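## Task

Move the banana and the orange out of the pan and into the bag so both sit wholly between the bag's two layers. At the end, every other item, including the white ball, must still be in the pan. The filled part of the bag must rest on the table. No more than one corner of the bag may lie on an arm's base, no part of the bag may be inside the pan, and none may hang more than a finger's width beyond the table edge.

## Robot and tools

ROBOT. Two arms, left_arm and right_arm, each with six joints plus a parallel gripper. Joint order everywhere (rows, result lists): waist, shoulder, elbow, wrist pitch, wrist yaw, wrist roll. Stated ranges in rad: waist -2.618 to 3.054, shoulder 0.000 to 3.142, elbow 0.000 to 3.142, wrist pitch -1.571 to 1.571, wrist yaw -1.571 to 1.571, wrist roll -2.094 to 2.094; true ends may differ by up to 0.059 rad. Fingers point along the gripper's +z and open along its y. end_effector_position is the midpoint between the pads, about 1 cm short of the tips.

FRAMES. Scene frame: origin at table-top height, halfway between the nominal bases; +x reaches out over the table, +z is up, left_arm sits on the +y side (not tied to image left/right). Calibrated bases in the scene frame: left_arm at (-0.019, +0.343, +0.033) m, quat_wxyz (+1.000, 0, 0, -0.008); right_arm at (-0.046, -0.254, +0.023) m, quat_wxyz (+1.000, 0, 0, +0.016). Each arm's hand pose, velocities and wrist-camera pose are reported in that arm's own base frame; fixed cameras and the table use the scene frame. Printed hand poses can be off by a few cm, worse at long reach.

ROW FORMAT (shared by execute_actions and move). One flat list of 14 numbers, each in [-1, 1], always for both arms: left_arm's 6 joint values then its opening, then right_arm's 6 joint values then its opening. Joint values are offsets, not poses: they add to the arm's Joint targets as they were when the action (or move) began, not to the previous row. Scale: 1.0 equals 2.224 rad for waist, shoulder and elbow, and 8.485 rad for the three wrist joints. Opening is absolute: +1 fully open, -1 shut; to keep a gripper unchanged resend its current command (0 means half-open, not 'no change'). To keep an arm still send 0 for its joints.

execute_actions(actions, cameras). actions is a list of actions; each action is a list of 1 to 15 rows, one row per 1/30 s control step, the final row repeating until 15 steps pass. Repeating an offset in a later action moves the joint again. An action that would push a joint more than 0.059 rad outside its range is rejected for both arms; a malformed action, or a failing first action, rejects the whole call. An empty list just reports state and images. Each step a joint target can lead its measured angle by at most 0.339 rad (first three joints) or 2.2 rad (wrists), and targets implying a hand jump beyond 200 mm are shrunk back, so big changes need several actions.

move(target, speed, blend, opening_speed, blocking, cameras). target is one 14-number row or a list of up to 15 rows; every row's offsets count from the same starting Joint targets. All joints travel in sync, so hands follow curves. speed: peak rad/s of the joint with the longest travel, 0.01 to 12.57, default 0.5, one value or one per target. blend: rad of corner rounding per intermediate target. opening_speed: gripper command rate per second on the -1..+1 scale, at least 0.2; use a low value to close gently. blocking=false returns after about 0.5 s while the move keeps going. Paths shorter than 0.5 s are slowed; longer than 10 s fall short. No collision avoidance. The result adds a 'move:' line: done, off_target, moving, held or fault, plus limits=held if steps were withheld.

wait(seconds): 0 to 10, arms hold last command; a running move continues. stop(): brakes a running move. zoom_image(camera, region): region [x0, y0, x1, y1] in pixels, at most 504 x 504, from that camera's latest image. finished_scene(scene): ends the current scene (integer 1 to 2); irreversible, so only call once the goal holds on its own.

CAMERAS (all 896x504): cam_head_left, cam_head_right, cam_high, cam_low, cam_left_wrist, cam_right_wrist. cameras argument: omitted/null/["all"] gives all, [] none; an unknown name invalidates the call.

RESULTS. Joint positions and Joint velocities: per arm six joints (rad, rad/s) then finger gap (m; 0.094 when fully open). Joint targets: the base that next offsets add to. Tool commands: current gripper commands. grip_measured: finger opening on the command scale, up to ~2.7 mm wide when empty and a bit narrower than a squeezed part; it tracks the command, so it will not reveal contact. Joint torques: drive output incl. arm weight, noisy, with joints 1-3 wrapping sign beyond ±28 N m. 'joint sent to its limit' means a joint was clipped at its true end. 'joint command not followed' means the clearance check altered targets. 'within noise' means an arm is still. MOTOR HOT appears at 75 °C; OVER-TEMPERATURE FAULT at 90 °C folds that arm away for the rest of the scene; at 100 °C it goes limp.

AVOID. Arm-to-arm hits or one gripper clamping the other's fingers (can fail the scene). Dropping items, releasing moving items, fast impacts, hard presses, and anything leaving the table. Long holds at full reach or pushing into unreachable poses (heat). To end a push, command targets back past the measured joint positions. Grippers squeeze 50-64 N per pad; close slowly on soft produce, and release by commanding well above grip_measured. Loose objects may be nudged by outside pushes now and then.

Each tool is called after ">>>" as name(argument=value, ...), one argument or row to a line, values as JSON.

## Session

>>> execute_actions(
  actions=[],
)

Scene clock: 0.00 s.
left_arm: end_effector_position=(+0.3944, +0.0308, +0.0949) grip_measured=+1.000 end_effector_quat_wxyz=(+0.587, -0.050, +0.806, +0.059) | right_arm: end_effector_position=(+0.3969, +0.0123, +0.0815) grip_measured=+1.000 end_effector_quat_wxyz=(+0.550, -0.013, +0.835, -0.014)
Joint positions: left_arm=[0.018 1.567 0.361 0.893 -0.137 -0.006 0.094] | right_arm=[0.058 1.557 0.408 0.741 0.063 -0.014 0.094]
Joint velocities: within noise
Joint torques (N m): no reading
Heat: left arm: 25 °C; right arm: 28 °C.
Joint targets: left_arm=[0.018 1.563 0.365 0.889 -0.137 -0.006] | right_arm=[0.058 1.547 0.419 0.755 0.063 -0.014]
Tool commands: left_gripper/opening=+1.0 right_gripper/opening=+1.0

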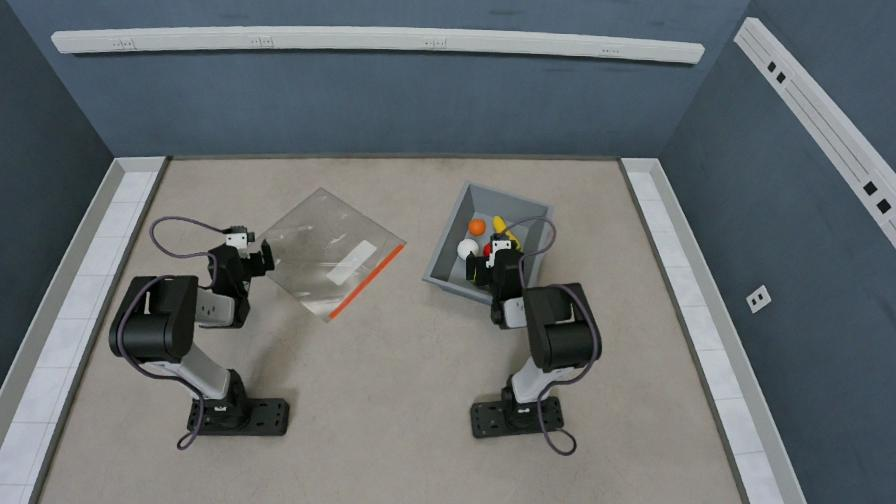

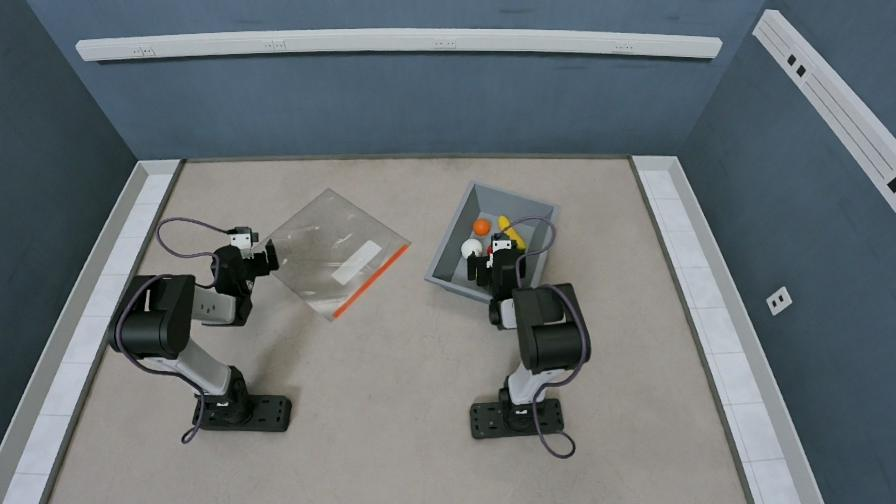

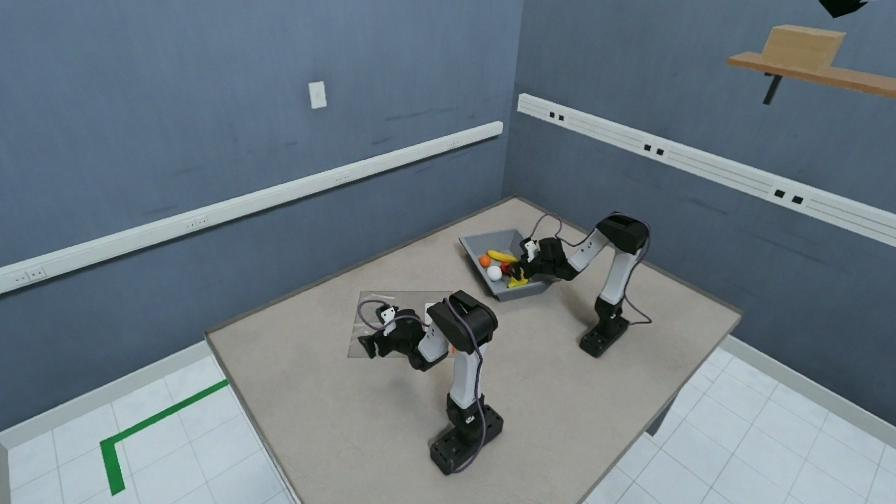

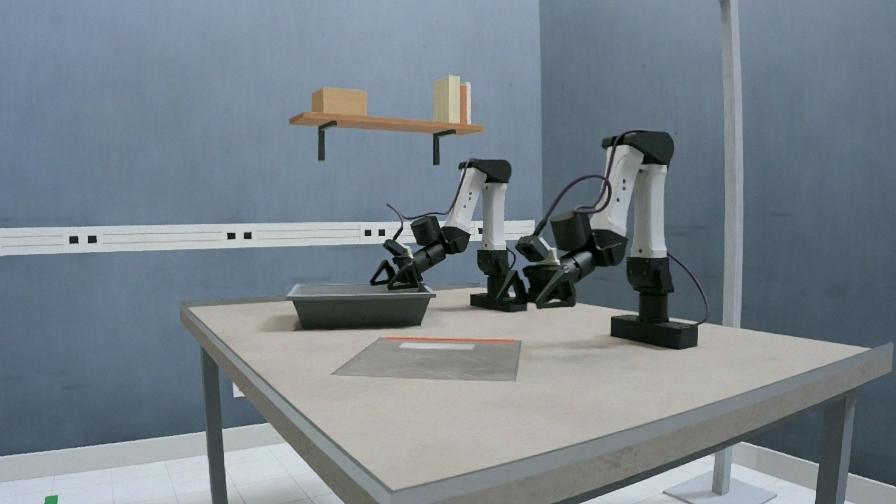

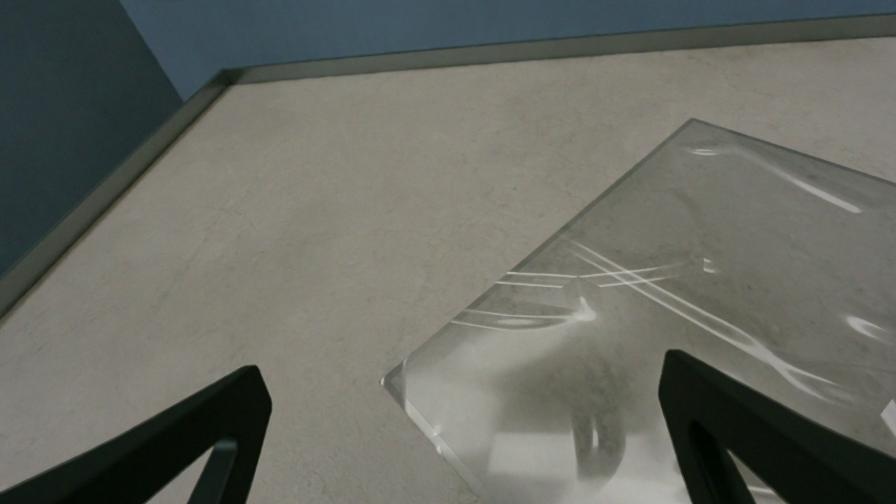

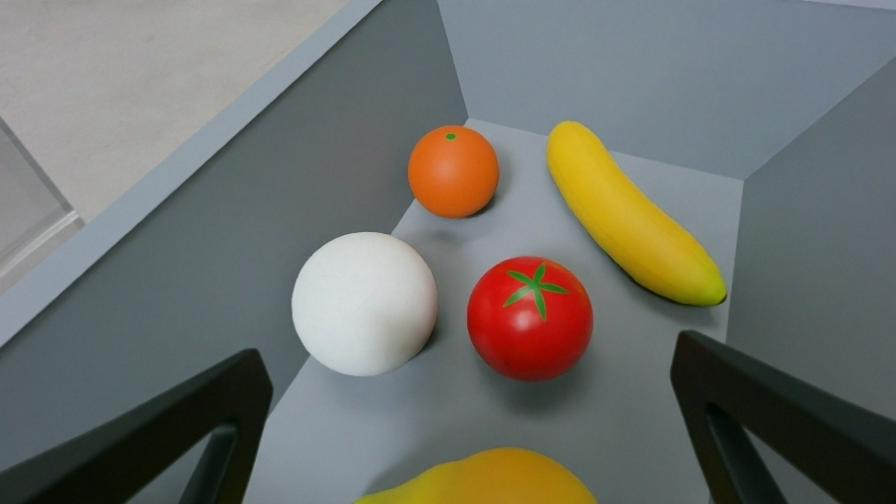

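>>> move(
  target=[-0.3004,0.2985,0.7145,-0.2494,0.0161,-0.1761,0,0,0,0,0,0,0,1],
  speed=0.7,
)

Scene clock: 4.93 s.
left_arm: end_effector_position=(+0.3592, -0.2700, +0.0731) grip_measured=+0.001 end_effector_quat_wxyz=(+0.027, -0.407, +0.912, -0.033) | right_arm: end_effector_position=(+0.3969, +0.0123, +0.0815) grip_measured=+1.000 end_effector_quat_wxyz=(+0.550, -0.013, +0.835, -0.014)
Joint positions: left_arm=[-0.651 2.205 1.933 -1.214 -0.016 -1.489 0.047] | right_arm=[0.058 1.557 0.408 0.741 0.063 -0.014 0.094]
Joint velocities: within noise
Joint torques (N m): left_arm=[0.27 -9.98 9.2 0.37 0.08 -0.14] | right_arm=[0.05 -6.08 6.42 2.02 -0.01 0.04]
Heat: left arm: 26 °C; right arm: 29 °C.
Joint targets: left_arm=[-0.650 2.227 1.955 -1.227 0.000 -1.501] | right_arm=[0.058 1.547 0.419 0.755 0.063 -0.014]
move: done

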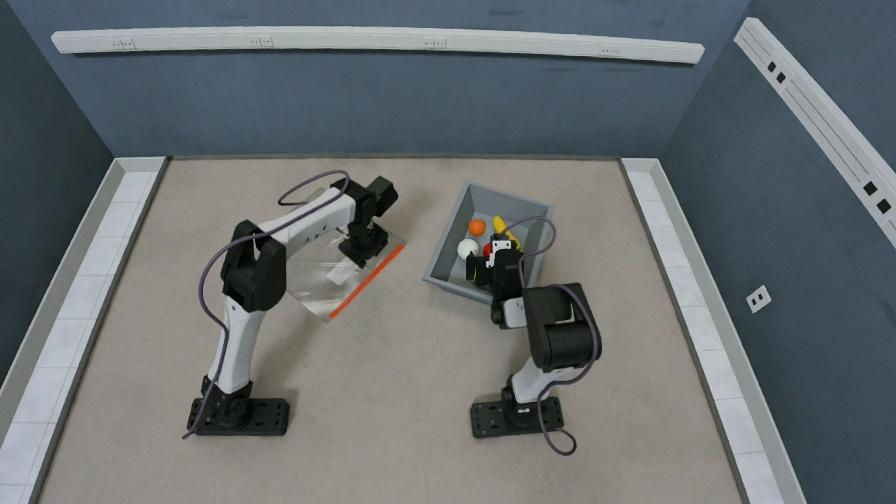

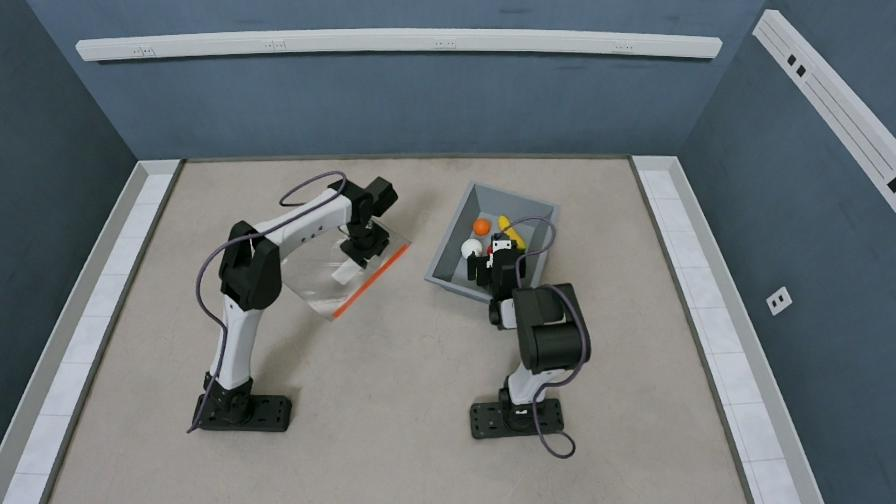

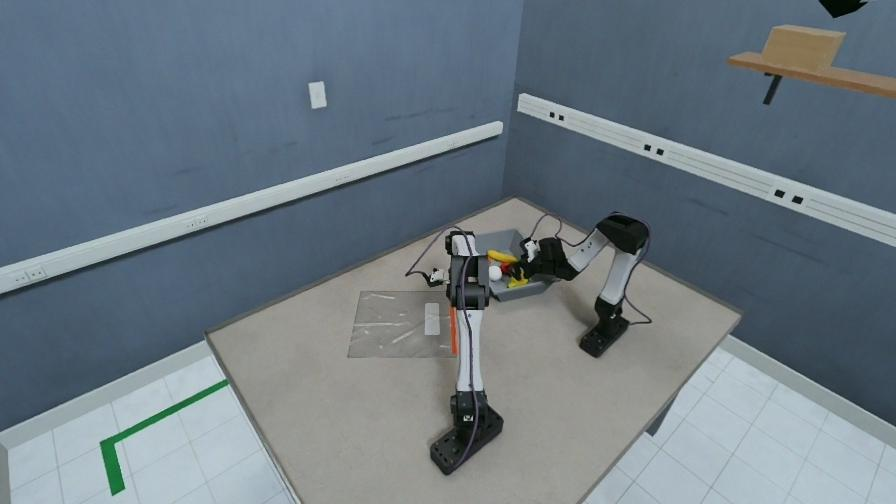

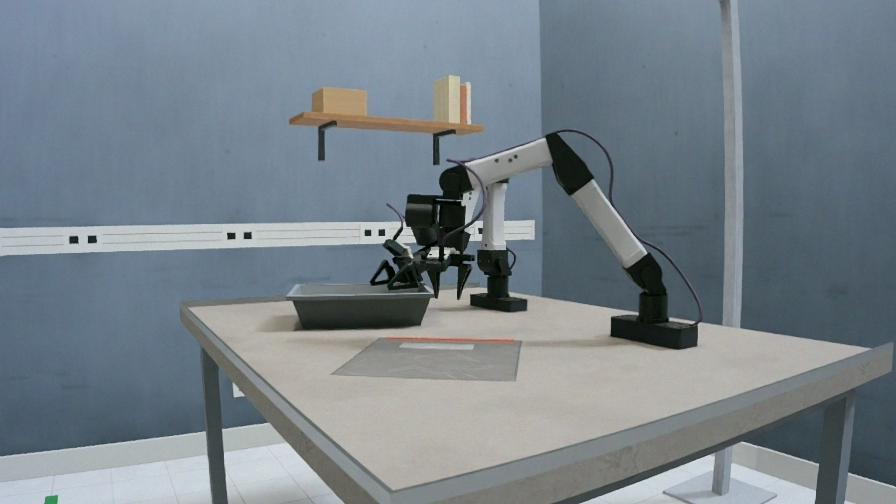

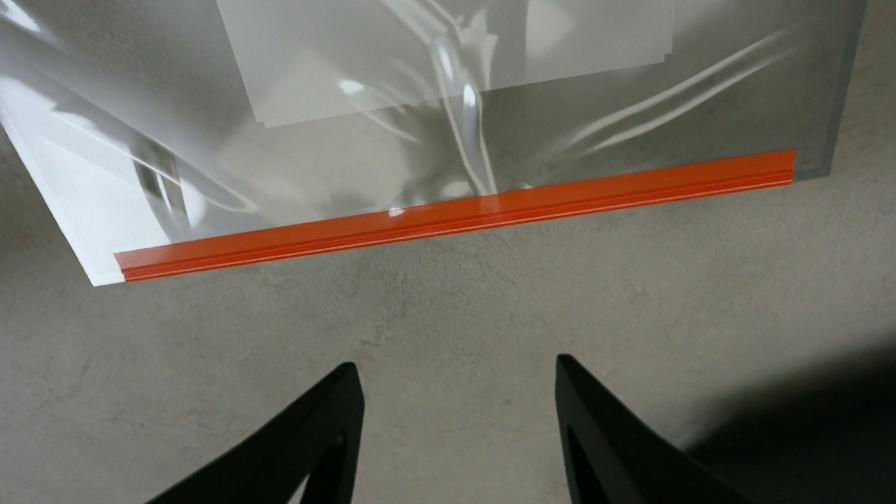

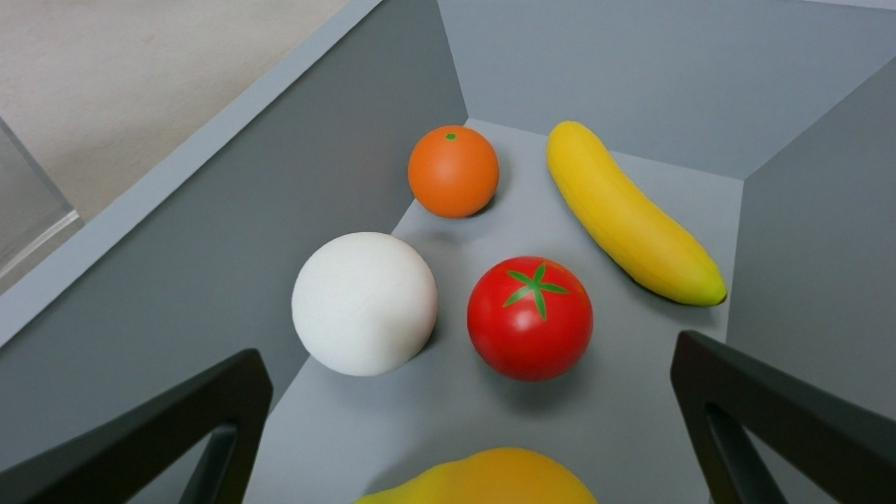

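>>> move(
  target=[-0.0055,0.0027,-0.1336,0.0356,0,-0.014,0,0,0,0,0,0,0,1],
  speed=0.3,
  cameras=["cam_left_wrist","cam_low"],
)

Scene clock: 7.37 s.
left_arm: end_effector_position=(+0.3505, -0.2661, +0.0029) grip_measured=+0.001 end_effector_quat_wxyz=(+0.025, -0.458, +0.888, -0.036) | right_arm: end_effector_position=(+0.3969, +0.0123, +0.0815) grip_measured=+1.000 end_effector_quat_wxyz=(+0.550, -0.013, +0.835, -0.014)
Joint positions: left_arm=[-0.656 2.215 1.666 -0.936 -0.016 -1.608 0.047] | right_arm=[0.058 1.557 0.408 0.741 0.063 -0.014 0.094]
Joint velocities: within noise
Joint torques (N m): left_arm=[-0.31 -10.11 6 0.63 0.07 -0.12] | right_arm=[0.02 -6.06 6.43 2.03 -0.01 0.04]
Heat: left arm: 26 °C; right arm: 29 °C.
Joint targets: left_arm=[-0.662 2.233 1.658 -0.925 0.000 -1.620] | right_arm=[0.058 1.547 0.419 0.755 0.063 -0.014]
move: done
Images, in order (width x height): cam_low 896x504, cam_left_wrist 896x504.

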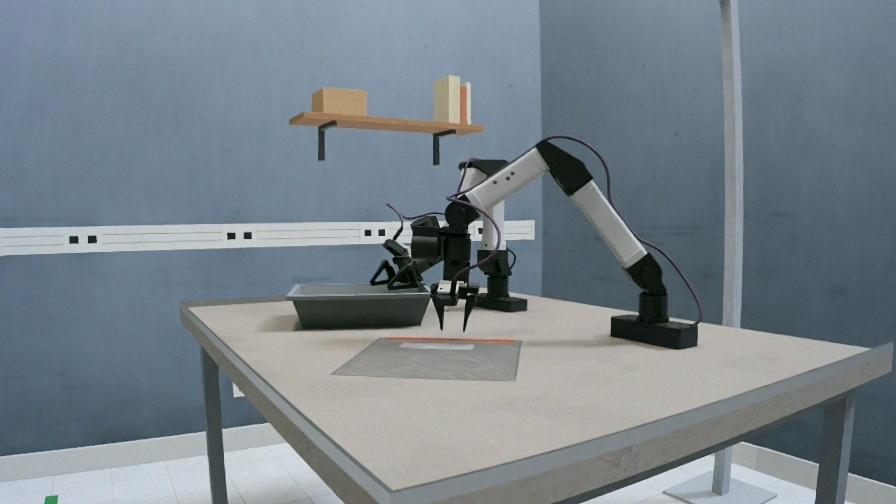

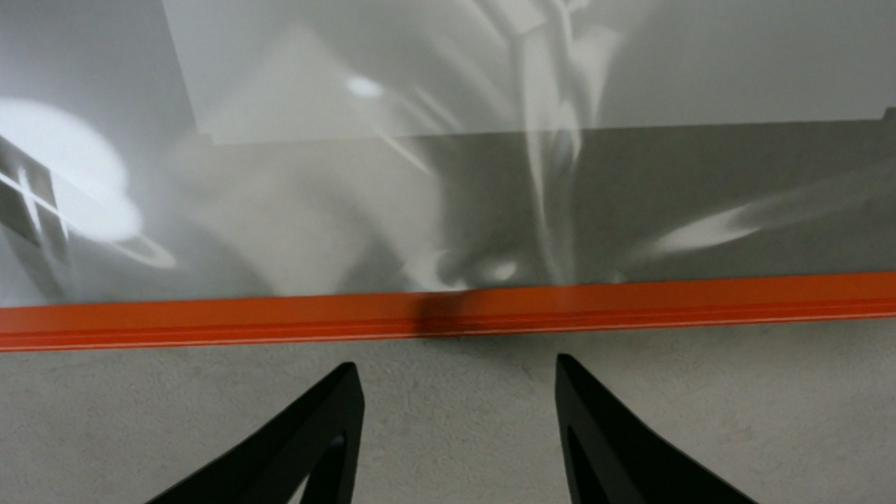

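>>> move(
  target=[-0.0085,0.0147,-0.0229,0.0098,0,0,0,0,0,0,0,0,0,1],
  speed=0.08,
  cameras=["cam_left_wrist","cam_low"],
)

Scene clock: 9.23 s.
left_arm: end_effector_position=(+0.3454, -0.2724, -0.0150) grip_measured=+0.001 end_effector_quat_wxyz=(+0.025, -0.450, +0.892, -0.037) | right_arm: end_effector_position=(+0.3969, +0.0123, +0.0815) grip_measured=+1.000 end_effector_quat_wxyz=(+0.550, -0.013, +0.835, -0.014)
Joint positions: left_arm=[-0.674 2.236 1.625 -0.871 -0.015 -1.608 0.047] | right_arm=[0.058 1.557 0.408 0.741 0.063 -0.014 0.094]
Joint velocities: within noise
Joint torques (N m): left_arm=[-0.29 -9.22 4.88 0.85 0.06 -0.13] | right_arm=[0.03 -6.06 6.41 2.02 0 0.04]
Heat: left arm: 27 °C; right arm: 29 °C.
Joint targets: left_arm=[-0.681 2.266 1.607 -0.842 -0.001 -1.619] | right_arm=[0.058 1.547 0.419 0.755 0.063 -0.014]
move: done
Images, in order (width x height): cam_low 896x504, cam_left_wrist 896x504.

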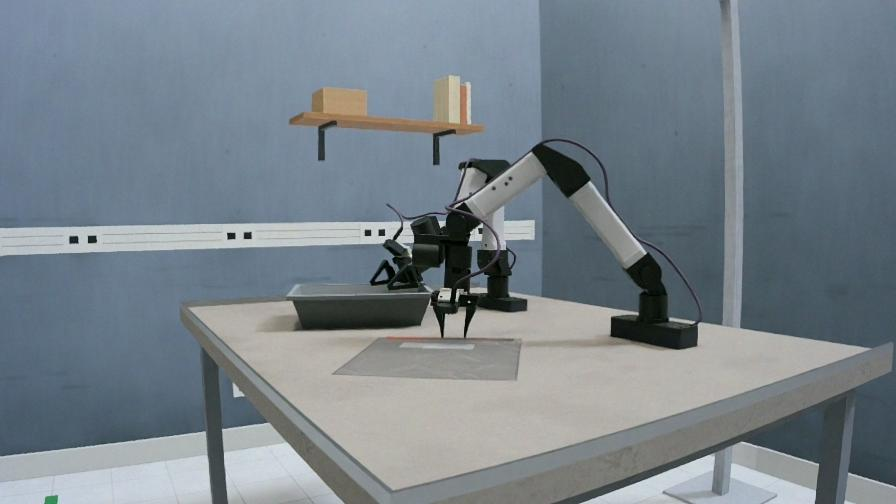

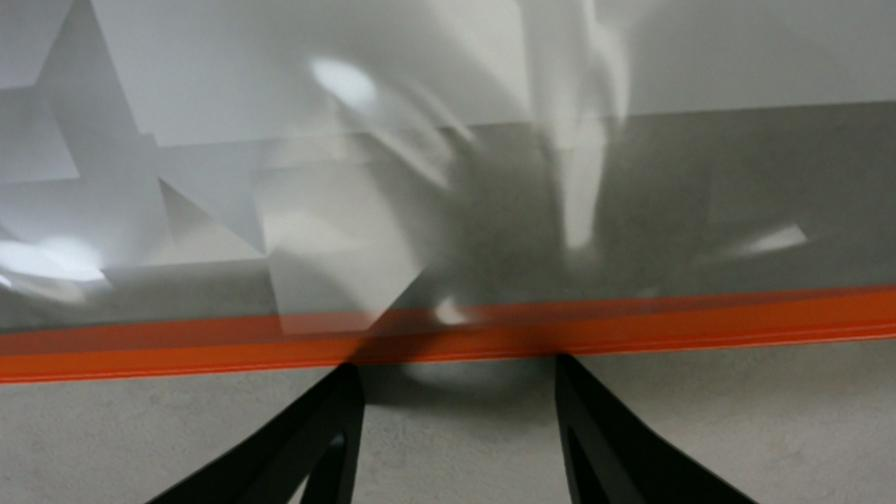

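>>> move(
  target=[0,0.0125,0,0.0032,0,0,0,0,0,0,0,0,0,1],
  speed=0.06,
  cameras=["cam_left_wrist","cam_low"],
)

Scene clock: 10.23 s.
left_arm: end_effector_position=(+0.3455, -0.2725, -0.0155) grip_measured=+0.001 end_effector_quat_wxyz=(+0.025, -0.450, +0.892, -0.037) | right_arm: end_effector_position=(+0.3969, +0.0123, +0.0815) grip_measured=+1.000 end_effector_quat_wxyz=(+0.550, -0.013, +0.835, -0.014)
Joint positions: left_arm=[-0.674 2.237 1.625 -0.87 -0.015 -1.608 0.047] | right_arm=[0.058 1.557 0.408 0.741 0.063 -0.014 0.094]
Joint velocities: within noise
Joint torques (N m): left_arm=[-0.29 -7.17 4.86 1.14 0.06 -0.14] | right_arm=[0.05 -6.08 6.45 2.02 -0.01 0.04]
Heat: left arm: 27 °C; right arm: 29 °C.
Joint targets: left_arm=[-0.681 2.294 1.607 -0.815 -0.001 -1.619] | right_arm=[0.058 1.547 0.419 0.755 0.063 -0.014]
move: off_target (left_arm); left_arm: the shoulder is farthest, 0.057 rad from its target
Images, in order (width x height): cam_low 896x504, cam_left_wrist 896x504.

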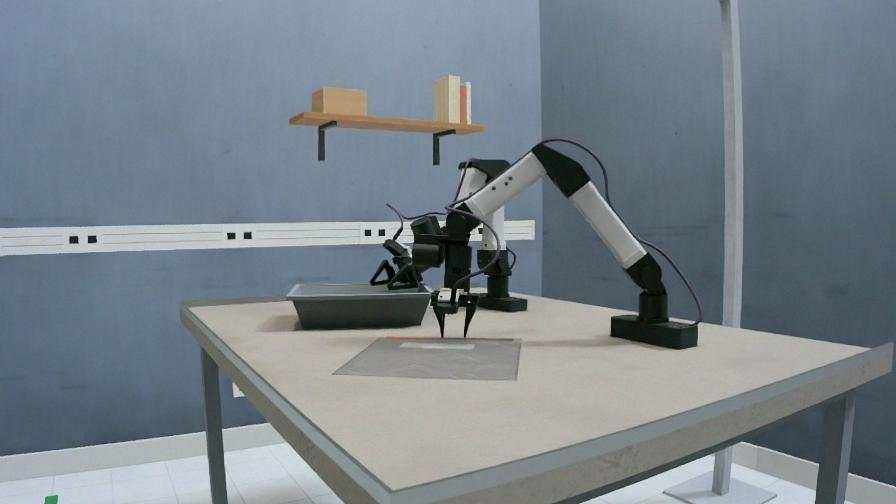

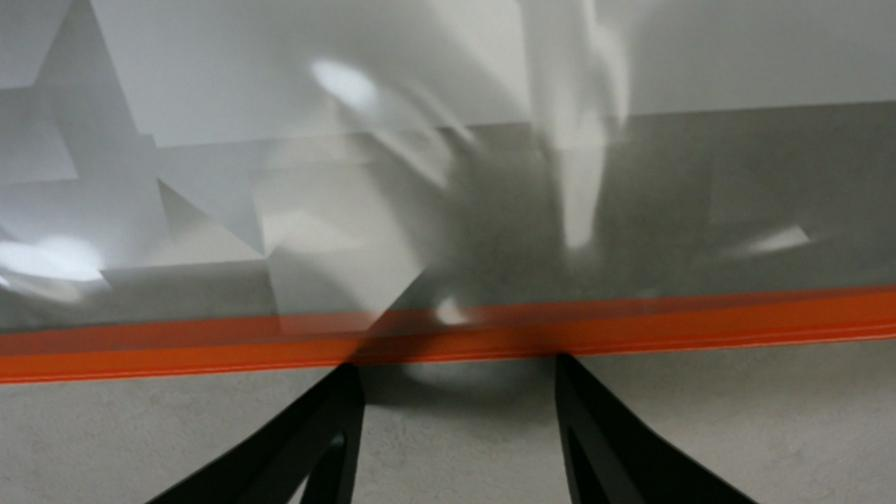

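>>> move(
  target=[0,0,0,0,0,0,-1,0,0,0,0,0,0,1],
  opening_speed=0.8,
  cameras=["cam_left_wrist"],
)

Scene clock: 11.93 s.
left_arm: end_effector_position=(+0.3465, -0.2734, -0.0169) grip_measured=-0.985 end_effector_quat_wxyz=(+0.026, -0.450, +0.892, -0.039) | right_arm: end_effector_position=(+0.3969, +0.0123, +0.0815) grip_measured=+1.000 end_effector_quat_wxyz=(+0.550, -0.013, +0.835, -0.014)
Joint positions: left_arm=[-0.674 2.241 1.625 -0.862 -0.015 -1.608 0.001] | right_arm=[0.058 1.557 0.408 0.741 0.063 -0.014 0.094]
Joint velocities: within noise
Joint torques (N m): left_arm=[-0.31 -7.46 4.86 1.08 0.06 -0.13] | right_arm=[0.02 -6.09 6.43 2.02 -0.01 0.04]
Heat: left arm: 27 °C; right arm: 30 °C.
Joint targets: left_arm=[-0.681 2.294 1.607 -0.815 0.000 -1.619] | right_arm=[0.058 1.547 0.419 0.755 0.063 -0.014]
move: off_target (left_arm); left_arm: the shoulder is farthest, 0.053 rad from its target
Images, in order (width x height): cam_left_wrist 896x504.

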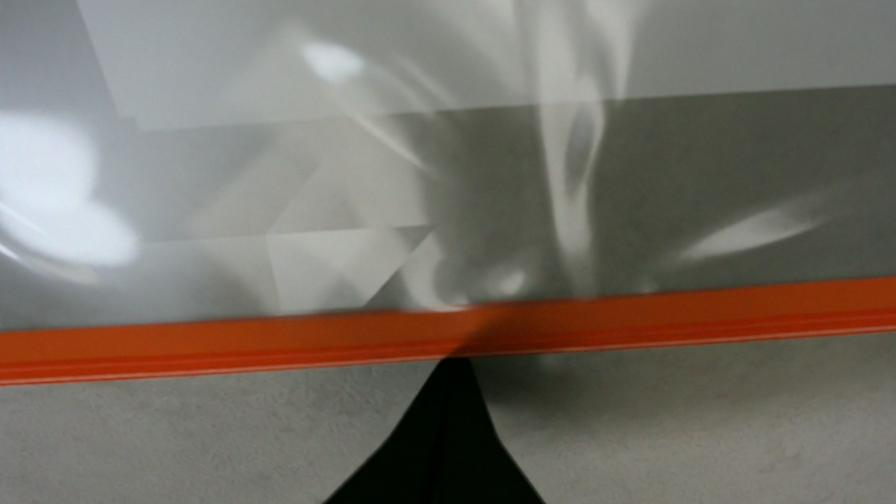

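>>> move(
  target=[0,-0.0337,0.0229,-0.0163,0,0,-1,0,0,0,0,0,0,1],
  speed=0.15,
  cameras=["cam_left_wrist","cam_low"],
)

Scene clock: 13.70 s.
left_arm: end_effector_position=(+0.3346, -0.2639, -0.0150) grip_measured=-0.985 end_effector_quat_wxyz=(+0.012, -0.451, +0.893, -0.009) | right_arm: end_effector_position=(+0.3969, +0.0123, +0.0815) grip_measured=+1.000 end_effector_quat_wxyz=(+0.550, -0.013, +0.835, -0.014)
Joint positions: left_arm=[-0.674 2.241 1.637 -0.941 -0.015 -1.608 0.001] | right_arm=[0.058 1.557 0.408 0.741 0.063 -0.014 0.094]
Joint velocities: within noise
Joint torques (N m): left_arm=[-0.34 -13.2 8.58 0.23 0.06 -0.13] | right_arm=[0.05 -6.09 6.43 2.03 -0.01 0.04]
Heat: left arm: 27 °C; right arm: 30 °C.
Joint targets: left_arm=[-0.681 2.219 1.658 -0.953 0.000 -1.619] | right_arm=[0.058 1.547 0.419 0.755 0.063 -0.014]
move: done
Images, in order (width x height): cam_low 896x504, cam_left_wrist 896x504.

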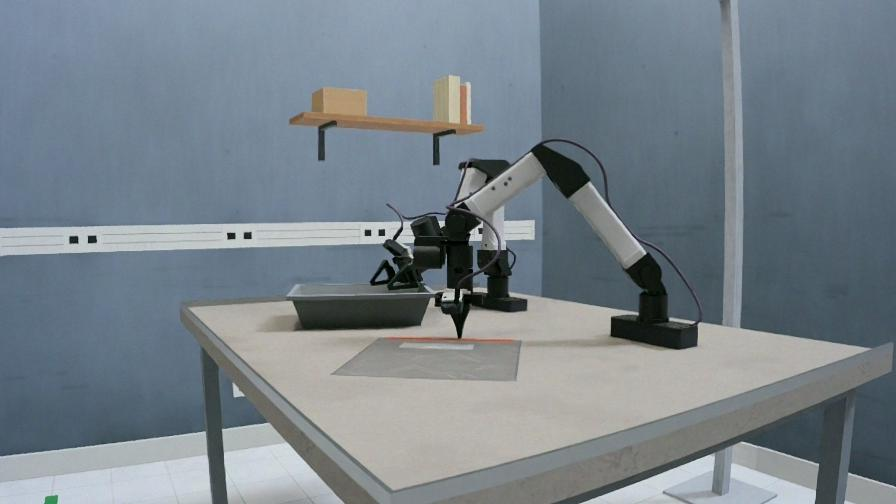

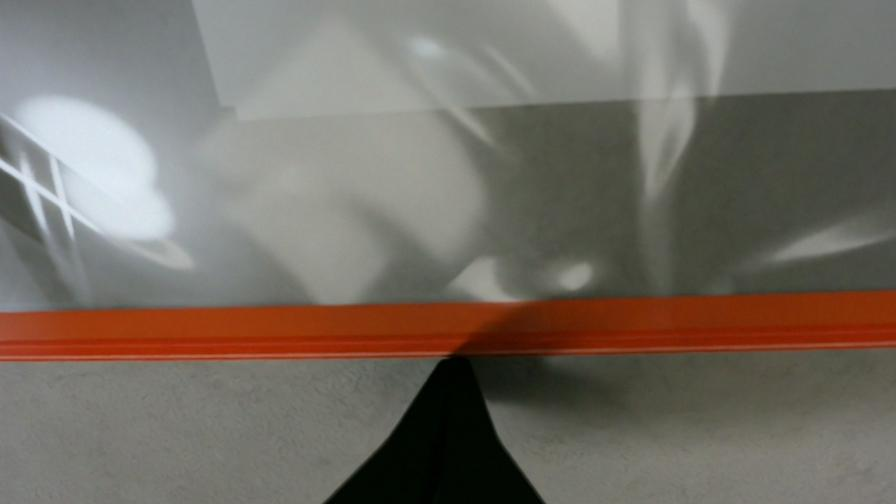

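>>> move(
  target=[
    [0,0,0.01,-0.003,0,0,0.1,0,0,0,0,0,0,1],
    [0,0.0139,-0.0342,0.0145,0,0,0.1,0,0,0,0,0,0,1],
  ],
  speed=0.08,
  cameras=["cam_left_wrist"],
)

Scene clock: 17.27 s.
left_arm: end_effector_position=(+0.3397, -0.2680, -0.0165) grip_measured=+0.099 end_effector_quat_wxyz=(+0.021, -0.450, +0.892, -0.028) | right_arm: end_effector_position=(+0.3969, +0.0123, +0.0815) grip_measured=+1.000 end_effector_quat_wxyz=(+0.550, -0.013, +0.835, -0.014)
Joint positions: left_arm=[-0.674 2.23 1.611 -0.884 -0.015 -1.608 0.052] | right_arm=[0.058 1.557 0.408 0.741 0.063 -0.014 0.094]
Joint velocities: within noise
Joint torques (N m): left_arm=[-0.36 -9.87 3.82 1.09 0.06 -0.13] | right_arm=[0.03 -6.08 6.42 2.03 -0.01 0.05]
Heat: left arm: 30 °C; right arm: 30 °C.
Joint targets: left_arm=[-0.681 2.250 1.582 -0.830 0.000 -1.619] | right_arm=[0.058 1.547 0.419 0.755 0.063 -0.014]
move: off_target (left_arm); left_arm: the wrist pitch is farthest, 0.054 rad from its target
Images, in order (width x height): cam_left_wrist 896x504.

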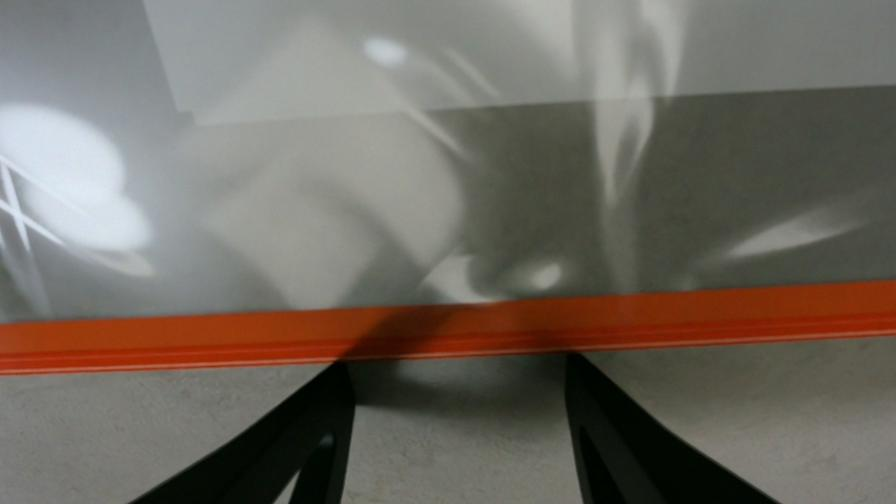

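>>> move(
  target=[
    [0,0,0.02,-0.0055,0,0,0.1,0,0,0,0,0,0,1],
    [0.0075,0,0.02,-0.0055,0,0,0.1,0,0,0,0,0,0,1],
    [0.0075,0.004,-0.006,0.003,0,0,0.1,0,0,0,0,0,0,1],
  ],
  speed=0.1,
  cameras=["cam_left_wrist"],
)

Scene clock: 19.50 s.
left_arm: end_effector_position=(+0.3405, -0.2669, -0.0167) grip_measured=+0.099 end_effector_quat_wxyz=(+0.022, -0.452, +0.891, -0.030) | right_arm: end_effector_position=(+0.3969, +0.0123, +0.0815) grip_measured=+1.000 end_effector_quat_wxyz=(+0.550, -0.013, +0.835, -0.014)
Joint positions: left_arm=[-0.671 2.225 1.601 -0.874 -0.015 -1.608 0.052] | right_arm=[0.058 1.557 0.408 0.741 0.063 -0.014 0.094]
Joint velocities: within noise
Joint torques (N m): left_arm=[0.75 -8.76 3.44 1.27 0.07 -0.13] | right_arm=[0.03 -6.09 6.43 2.03 -0.01 0.05]
Heat: left arm: 30 °C; right arm: 30 °C.
Joint targets: left_arm=[-0.664 2.259 1.568 -0.805 0.000 -1.619] | right_arm=[0.058 1.547 0.419 0.755 0.063 -0.014]
move: off_target (left_arm); left_arm: the wrist pitch is farthest, 0.069 rad from its target
Images, in order (width x height): cam_left_wrist 896x504.

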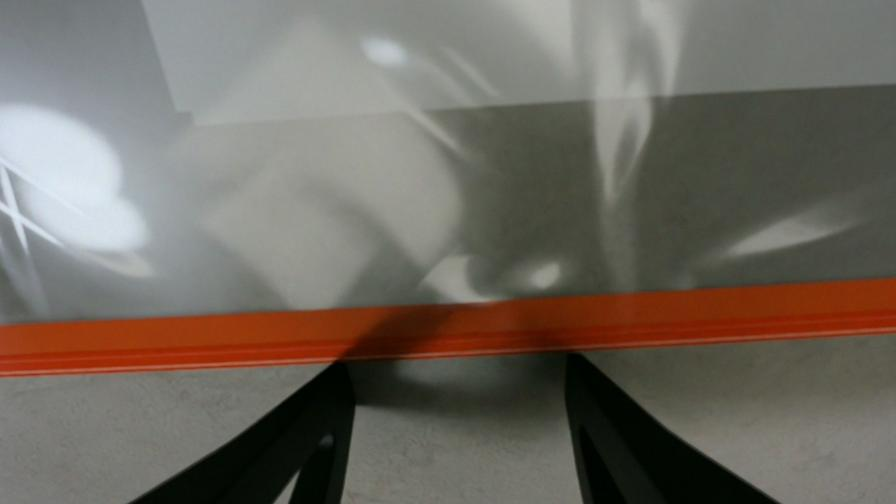

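>>> move(
  target=[
    [0,-0.01,0.045,-0.012,0,0,0.1,0,0,0,0,0,0,1],
    [0.0076,-0.01,0.045,-0.012,0,0,0.1,0,0,0,0,0,0,1],
  ],
  speed=0.15,
  cameras=["cam_left_wrist"],
)

Scene clock: 21.20 s.
left_arm: end_effector_position=(+0.3546, -0.2670, -0.0043) grip_measured=+0.099 end_effector_quat_wxyz=(+0.028, -0.461, +0.886, -0.043) | right_arm: end_effector_position=(+0.3969, +0.0123, +0.0815) grip_measured=+1.000 end_effector_quat_wxyz=(+0.550, -0.013, +0.835, -0.014)
Joint positions: left_arm=[-0.651 2.224 1.65 -0.894 -0.015 -1.609 0.052] | right_arm=[0.058 1.557 0.408 0.741 0.063 -0.014 0.094]
Joint velocities: within noise
Joint torques (N m): left_arm=[0.51 -10.61 8.59 0.42 0.06 -0.13] | right_arm=[0.03 -6.06 6.43 2.02 -0.01 0.04]
Heat: left arm: 31 °C; right arm: 30 °C.
Joint targets: left_arm=[-0.647 2.236 1.668 -0.907 0.000 -1.620] | right_arm=[0.058 1.547 0.419 0.755 0.063 -0.014]
move: done
Images, in order (width x height): cam_left_wrist 896x504.

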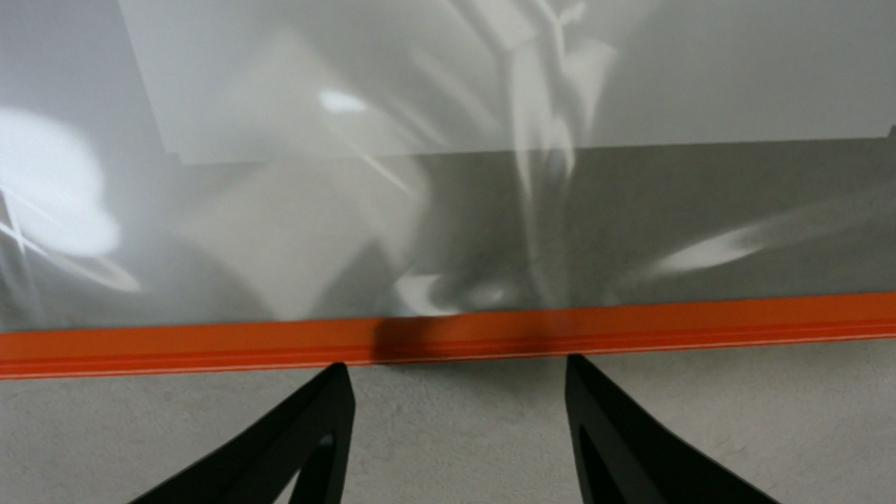

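>>> move(
  target=[0,0.004,-0.0315,0.0085,0,0,0.1,0,0,0,0,0,0,1],
  speed=0.08,
  cameras=["cam_left_wrist"],
)

>>> move(
  target=[0,0,0,0,0,0,-1,0,0,0,0,0,0,1],
  opening_speed=0.8,
  cameras=["cam_left_wrist"],
)

Scene clock: 22.77 s.
left_arm: end_effector_position=(+0.3527, -0.2655, -0.0130) grip_measured=+0.099 end_effector_quat_wxyz=(+0.029, -0.461, +0.886, -0.045) | right_arm: end_effector_position=(+0.3969, +0.0123, +0.0815) grip_measured=+1.000 end_effector_quat_wxyz=(+0.550, -0.013, +0.835, -0.014)
Joint positions: left_arm=[-0.651 2.224 1.613 -0.853 -0.015 -1.609 0.052] | right_arm=[0.058 1.557 0.408 0.741 0.063 -0.014 0.094]
Joint velocities: within noise
Joint torques (N m): left_arm=[0.51 -9.85 5.35 0.78 0.06 -0.14] | right_arm=[0.05 -6.08 6.43 2.03 -0.01 0.04]
Heat: left arm: 31 °C; right arm: 30 °C.
Joint targets: left_arm=[-0.647 2.245 1.598 -0.835 0.000 -1.620] | right_arm=[0.058 1.547 0.419 0.755 0.063 -0.014]
move: done
Images, in order (width x height): cam_left_wrist 896x504.

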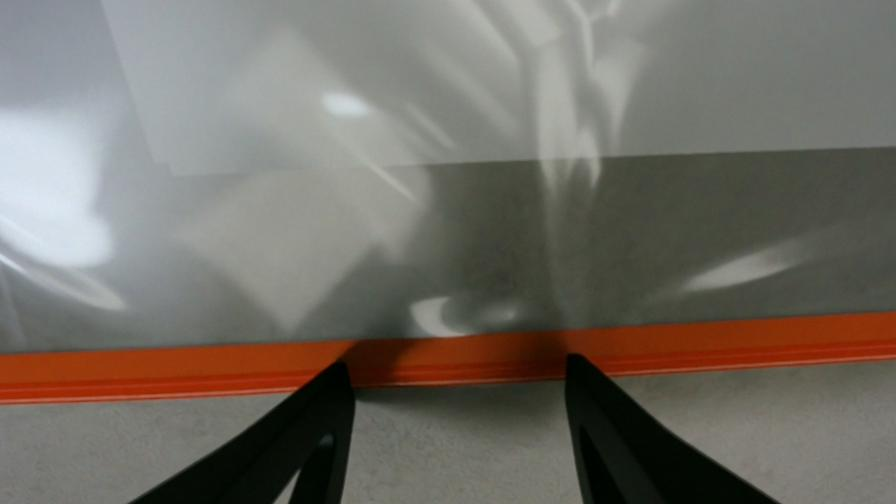

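Scene clock: 24.37 s.
left_arm: end_effector_position=(+0.3545, -0.2669, -0.0128) grip_measured=-0.985 end_effector_quat_wxyz=(+0.031, -0.460, +0.886, -0.049) | right_arm: end_effector_position=(+0.3969, +0.0123, +0.0815) grip_measured=+1.000 end_effector_quat_wxyz=(+0.550, -0.013, +0.835, -0.014)
Joint positions: left_arm=[-0.651 2.224 1.613 -0.844 -0.015 -1.609 0.001] | right_arm=[0.058 1.557 0.408 0.741 0.063 -0.014 0.094]
Joint velocities: within noise
Joint torques (N m): left_arm=[0.5 -9.88 5.37 0.69 0.06 -0.13] | right_arm=[0.02 -6.08 6.42 2.02 -0.01 0.04]
Heat: left arm: 32 °C; right arm: 30 °C.
Joint targets: left_arm=[-0.647 2.245 1.598 -0.835 0.000 -1.619] | right_arm=[0.058 1.547 0.419 0.755 0.063 -0.014]
move: done
Images, in order (width x height): cam_left_wrist 896x504.

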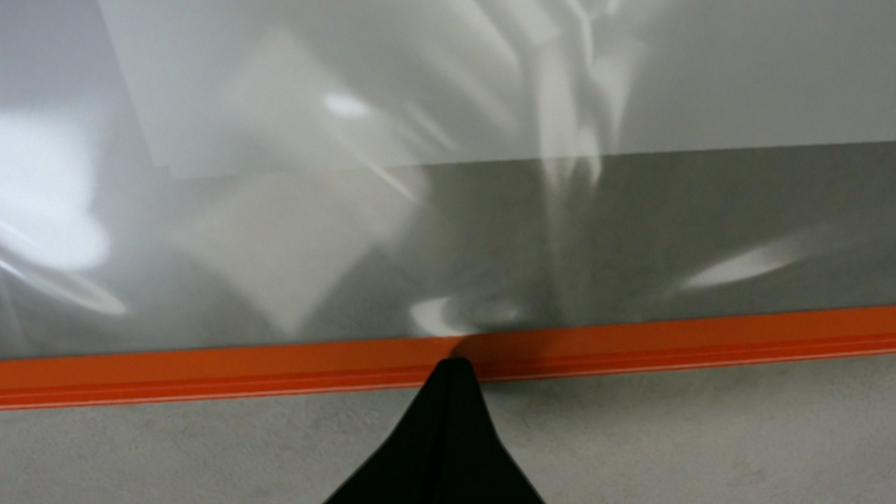

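>>> move(
  target=[0,0,0,0,0,0,0,0,0,0,0,0,0,1],
  cameras=[],
)

>>> move(
  target=[0,0.0135,-0.0225,0.0094,0,0,0,0,0,0,0,0,0,1],
  speed=0.08,
  cameras=["cam_left_wrist"],
)

>>> move(
  target=[0,0,0,0,0,0,-1,0,0,0,0,0,0,1],
  opening_speed=0.8,
  cameras=["cam_left_wrist"],
)

Scene clock: 25.10 s.
left_arm: end_effector_position=(+0.3553, -0.2675, -0.0132) grip_measured=-0.002 end_effector_quat_wxyz=(+0.032, -0.460, +0.886, -0.051) | right_arm: end_effector_position=(+0.3969, +0.0123, +0.0815) grip_measured=+1.000 end_effector_quat_wxyz=(+0.550, -0.013, +0.835, -0.014)
Joint positions: left_arm=[-0.651 2.224 1.61 -0.837 -0.015 -1.609 0.047] | right_arm=[0.058 1.557 0.408 0.741 0.063 -0.014 0.094]
Joint velocities: within noise
Joint torques (N m): left_arm=[0.51 -9.89 5.56 0.63 0.05 -0.13] | right_arm=[0.02 -6.09 6.43 2.02 -0.01 0.04]
Heat: left arm: 32 °C; right arm: 30 °C.
Joint targets: left_arm=[-0.647 2.245 1.598 -0.835 0.000 -1.619] | right_arm=[0.058 1.547 0.419 0.755 0.063 -0.014]
move: done
No camera images: "cameras" was empty.

Scene clock: 26.37 s.
left_arm: end_effector_position=(+0.3551, -0.2673, -0.0151) grip_measured=-0.001 end_effector_quat_wxyz=(+0.034, -0.460, +0.885, -0.055) | right_arm: end_effector_position=(+0.3969, +0.0123, +0.0815) grip_measured=+1.000 end_effector_quat_wxyz=(+0.550, -0.013, +0.835, -0.014)
Joint positions: left_arm=[-0.651 2.218 1.59 -0.814 -0.015 -1.609 0.047] | right_arm=[0.058 1.557 0.408 0.741 0.063 -0.014 0.094]
Joint velocities: within noise
Joint torques (N m): left_arm=[0.49 -6.99 2.63 1.29 0.06 -0.13] | right_arm=[0.05 -6.08 6.43 2.03 -0.01 0.04]
Heat: left arm: 32 °C; right arm: 31 °C.
Joint targets: left_arm=[-0.647 2.275 1.548 -0.755 0.000 -1.619] | right_arm=[0.058 1.547 0.419 0.755 0.063 -0.014]
move: off_target (left_arm); left_arm: the wrist pitch is farthest, 0.058 rad from its target
Images, in order (width x height): cam_left_wrist 896x504.

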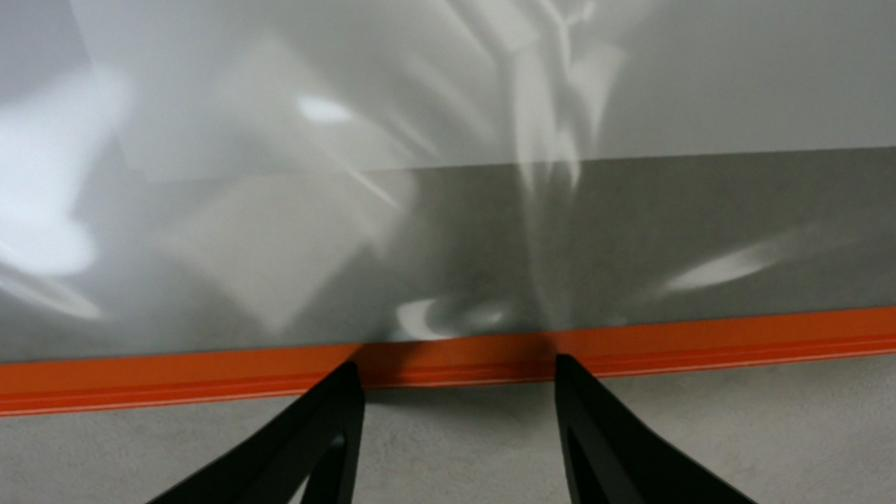

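Scene clock: 27.83 s.
left_arm: end_effector_position=(+0.3440, -0.2589, -0.0176) grip_measured=-0.985 end_effector_quat_wxyz=(+0.023, -0.461, +0.887, -0.032) | right_arm: end_effector_position=(+0.3969, +0.0123, +0.0815) grip_measured=+1.000 end_effector_quat_wxyz=(+0.550, -0.013, +0.835, -0.014)
Joint positions: left_arm=[-0.651 2.216 1.582 -0.86 -0.015 -1.61 0.001] | right_arm=[0.058 1.557 0.408 0.741 0.063 -0.014 0.094]
Joint velocities: within noise
Joint torques (N m): left_arm=[0.5 -6.71 3.33 1.69 0.07 -0.13] | right_arm=[0.03 -6.09 6.43 2.03 -0.01 0.04]
Heat: left arm: 32 °C; right arm: 31 °C.
Joint targets: left_arm=[-0.647 2.275 1.548 -0.755 0.000 -1.619] | right_arm=[0.058 1.547 0.419 0.755 0.063 -0.014]
move: off_target (left_arm); left_arm: the wrist pitch is farthest, 0.105 rad from its target
Images, in order (width x height): cam_left_wrist 896x504.

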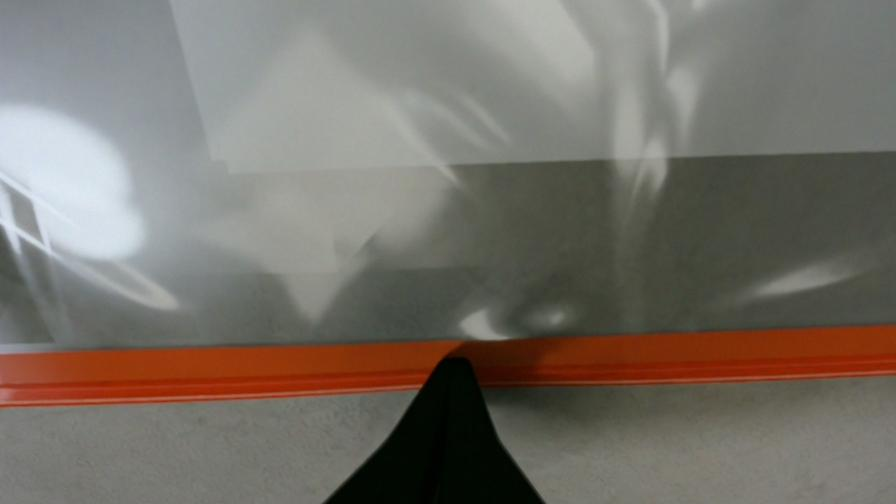

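>>> move(
  target=[
    [0,-0.0202,0.0459,-0.0171,0,0,-1,0,0,0,0,0,0,1],
    [0.018,-0.0202,0.0459,-0.0171,0,0,-1,0,0,0,0,0,0,1],
  ],
  speed=0.2,
  cameras=[],
)

>>> move(
  target=[0,0.004,0,0,0,0,0.3,0,0,0,0,0,0,1],
  cameras=["cam_left_wrist"],
)

Scene clock: 29.70 s.
left_arm: end_effector_position=(+0.3629, -0.2492, -0.0069) grip_measured=-0.985 end_effector_quat_wxyz=(+0.027, -0.480, +0.876, -0.040) | right_arm: end_effector_position=(+0.3969, +0.0123, +0.0815) grip_measured=+1.000 end_effector_quat_wxyz=(+0.550, -0.013, +0.835, -0.014)
Joint positions: left_arm=[-0.607 2.22 1.632 -0.887 -0.013 -1.61 0.001] | right_arm=[0.058 1.557 0.408 0.741 0.063 -0.014 0.094]
Joint velocities: within noise
Joint torques (N m): left_arm=[0.32 -10.65 8.58 0.42 0.05 -0.12] | right_arm=[0.03 -6.08 6.42 2.03 -0.01 0.04]
Heat: left arm: 32 °C; right arm: 31 °C.
Joint targets: left_arm=[-0.607 2.230 1.651 -0.900 0.000 -1.619] | right_arm=[0.058 1.547 0.419 0.755 0.063 -0.014]
move: done
No camera images: "cameras" was empty.

Scene clock: 30.40 s.
left_arm: end_effector_position=(+0.3627, -0.2491, -0.0069) grip_measured=+0.298 end_effector_quat_wxyz=(+0.027, -0.480, +0.876, -0.039) | right_arm: end_effector_position=(+0.3969, +0.0123, +0.0815) grip_measured=+1.000 end_effector_quat_wxyz=(+0.550, -0.013, +0.835, -0.014)
Joint positions: left_arm=[-0.607 2.22 1.632 -0.888 -0.013 -1.61 0.061] | right_arm=[0.058 1.557 0.408 0.741 0.063 -0.014 0.094]
Joint velocities: within noise
Joint torques (N m): left_arm=[0.25 -9.99 8.57 0.4 0.05 -0.13] | right_arm=[0.02 -6.09 6.43 2.03 -0.01 0.04]
Heat: left arm: 32 °C; right arm: 31 °C.
Joint targets: left_arm=[-0.607 2.239 1.651 -0.900 0.000 -1.620] | right_arm=[0.058 1.547 0.419 0.755 0.063 -0.014]
move: done
Images, in order (width x height): cam_left_wrist 896x504.

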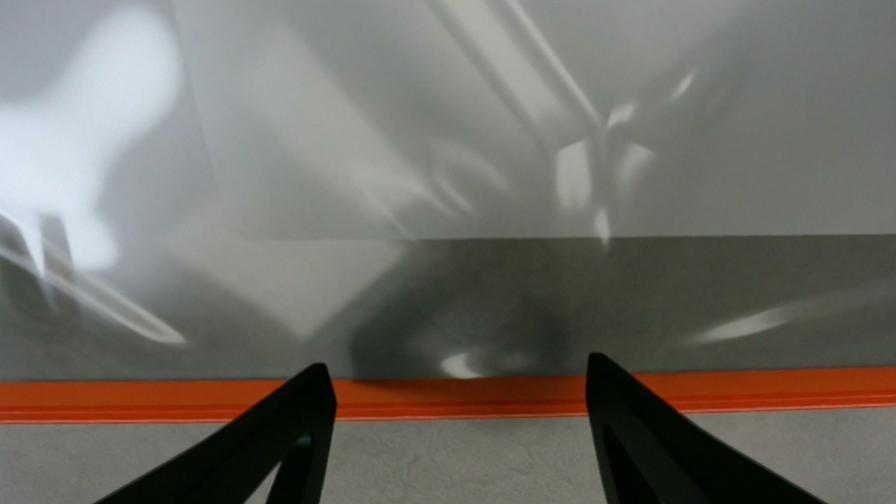

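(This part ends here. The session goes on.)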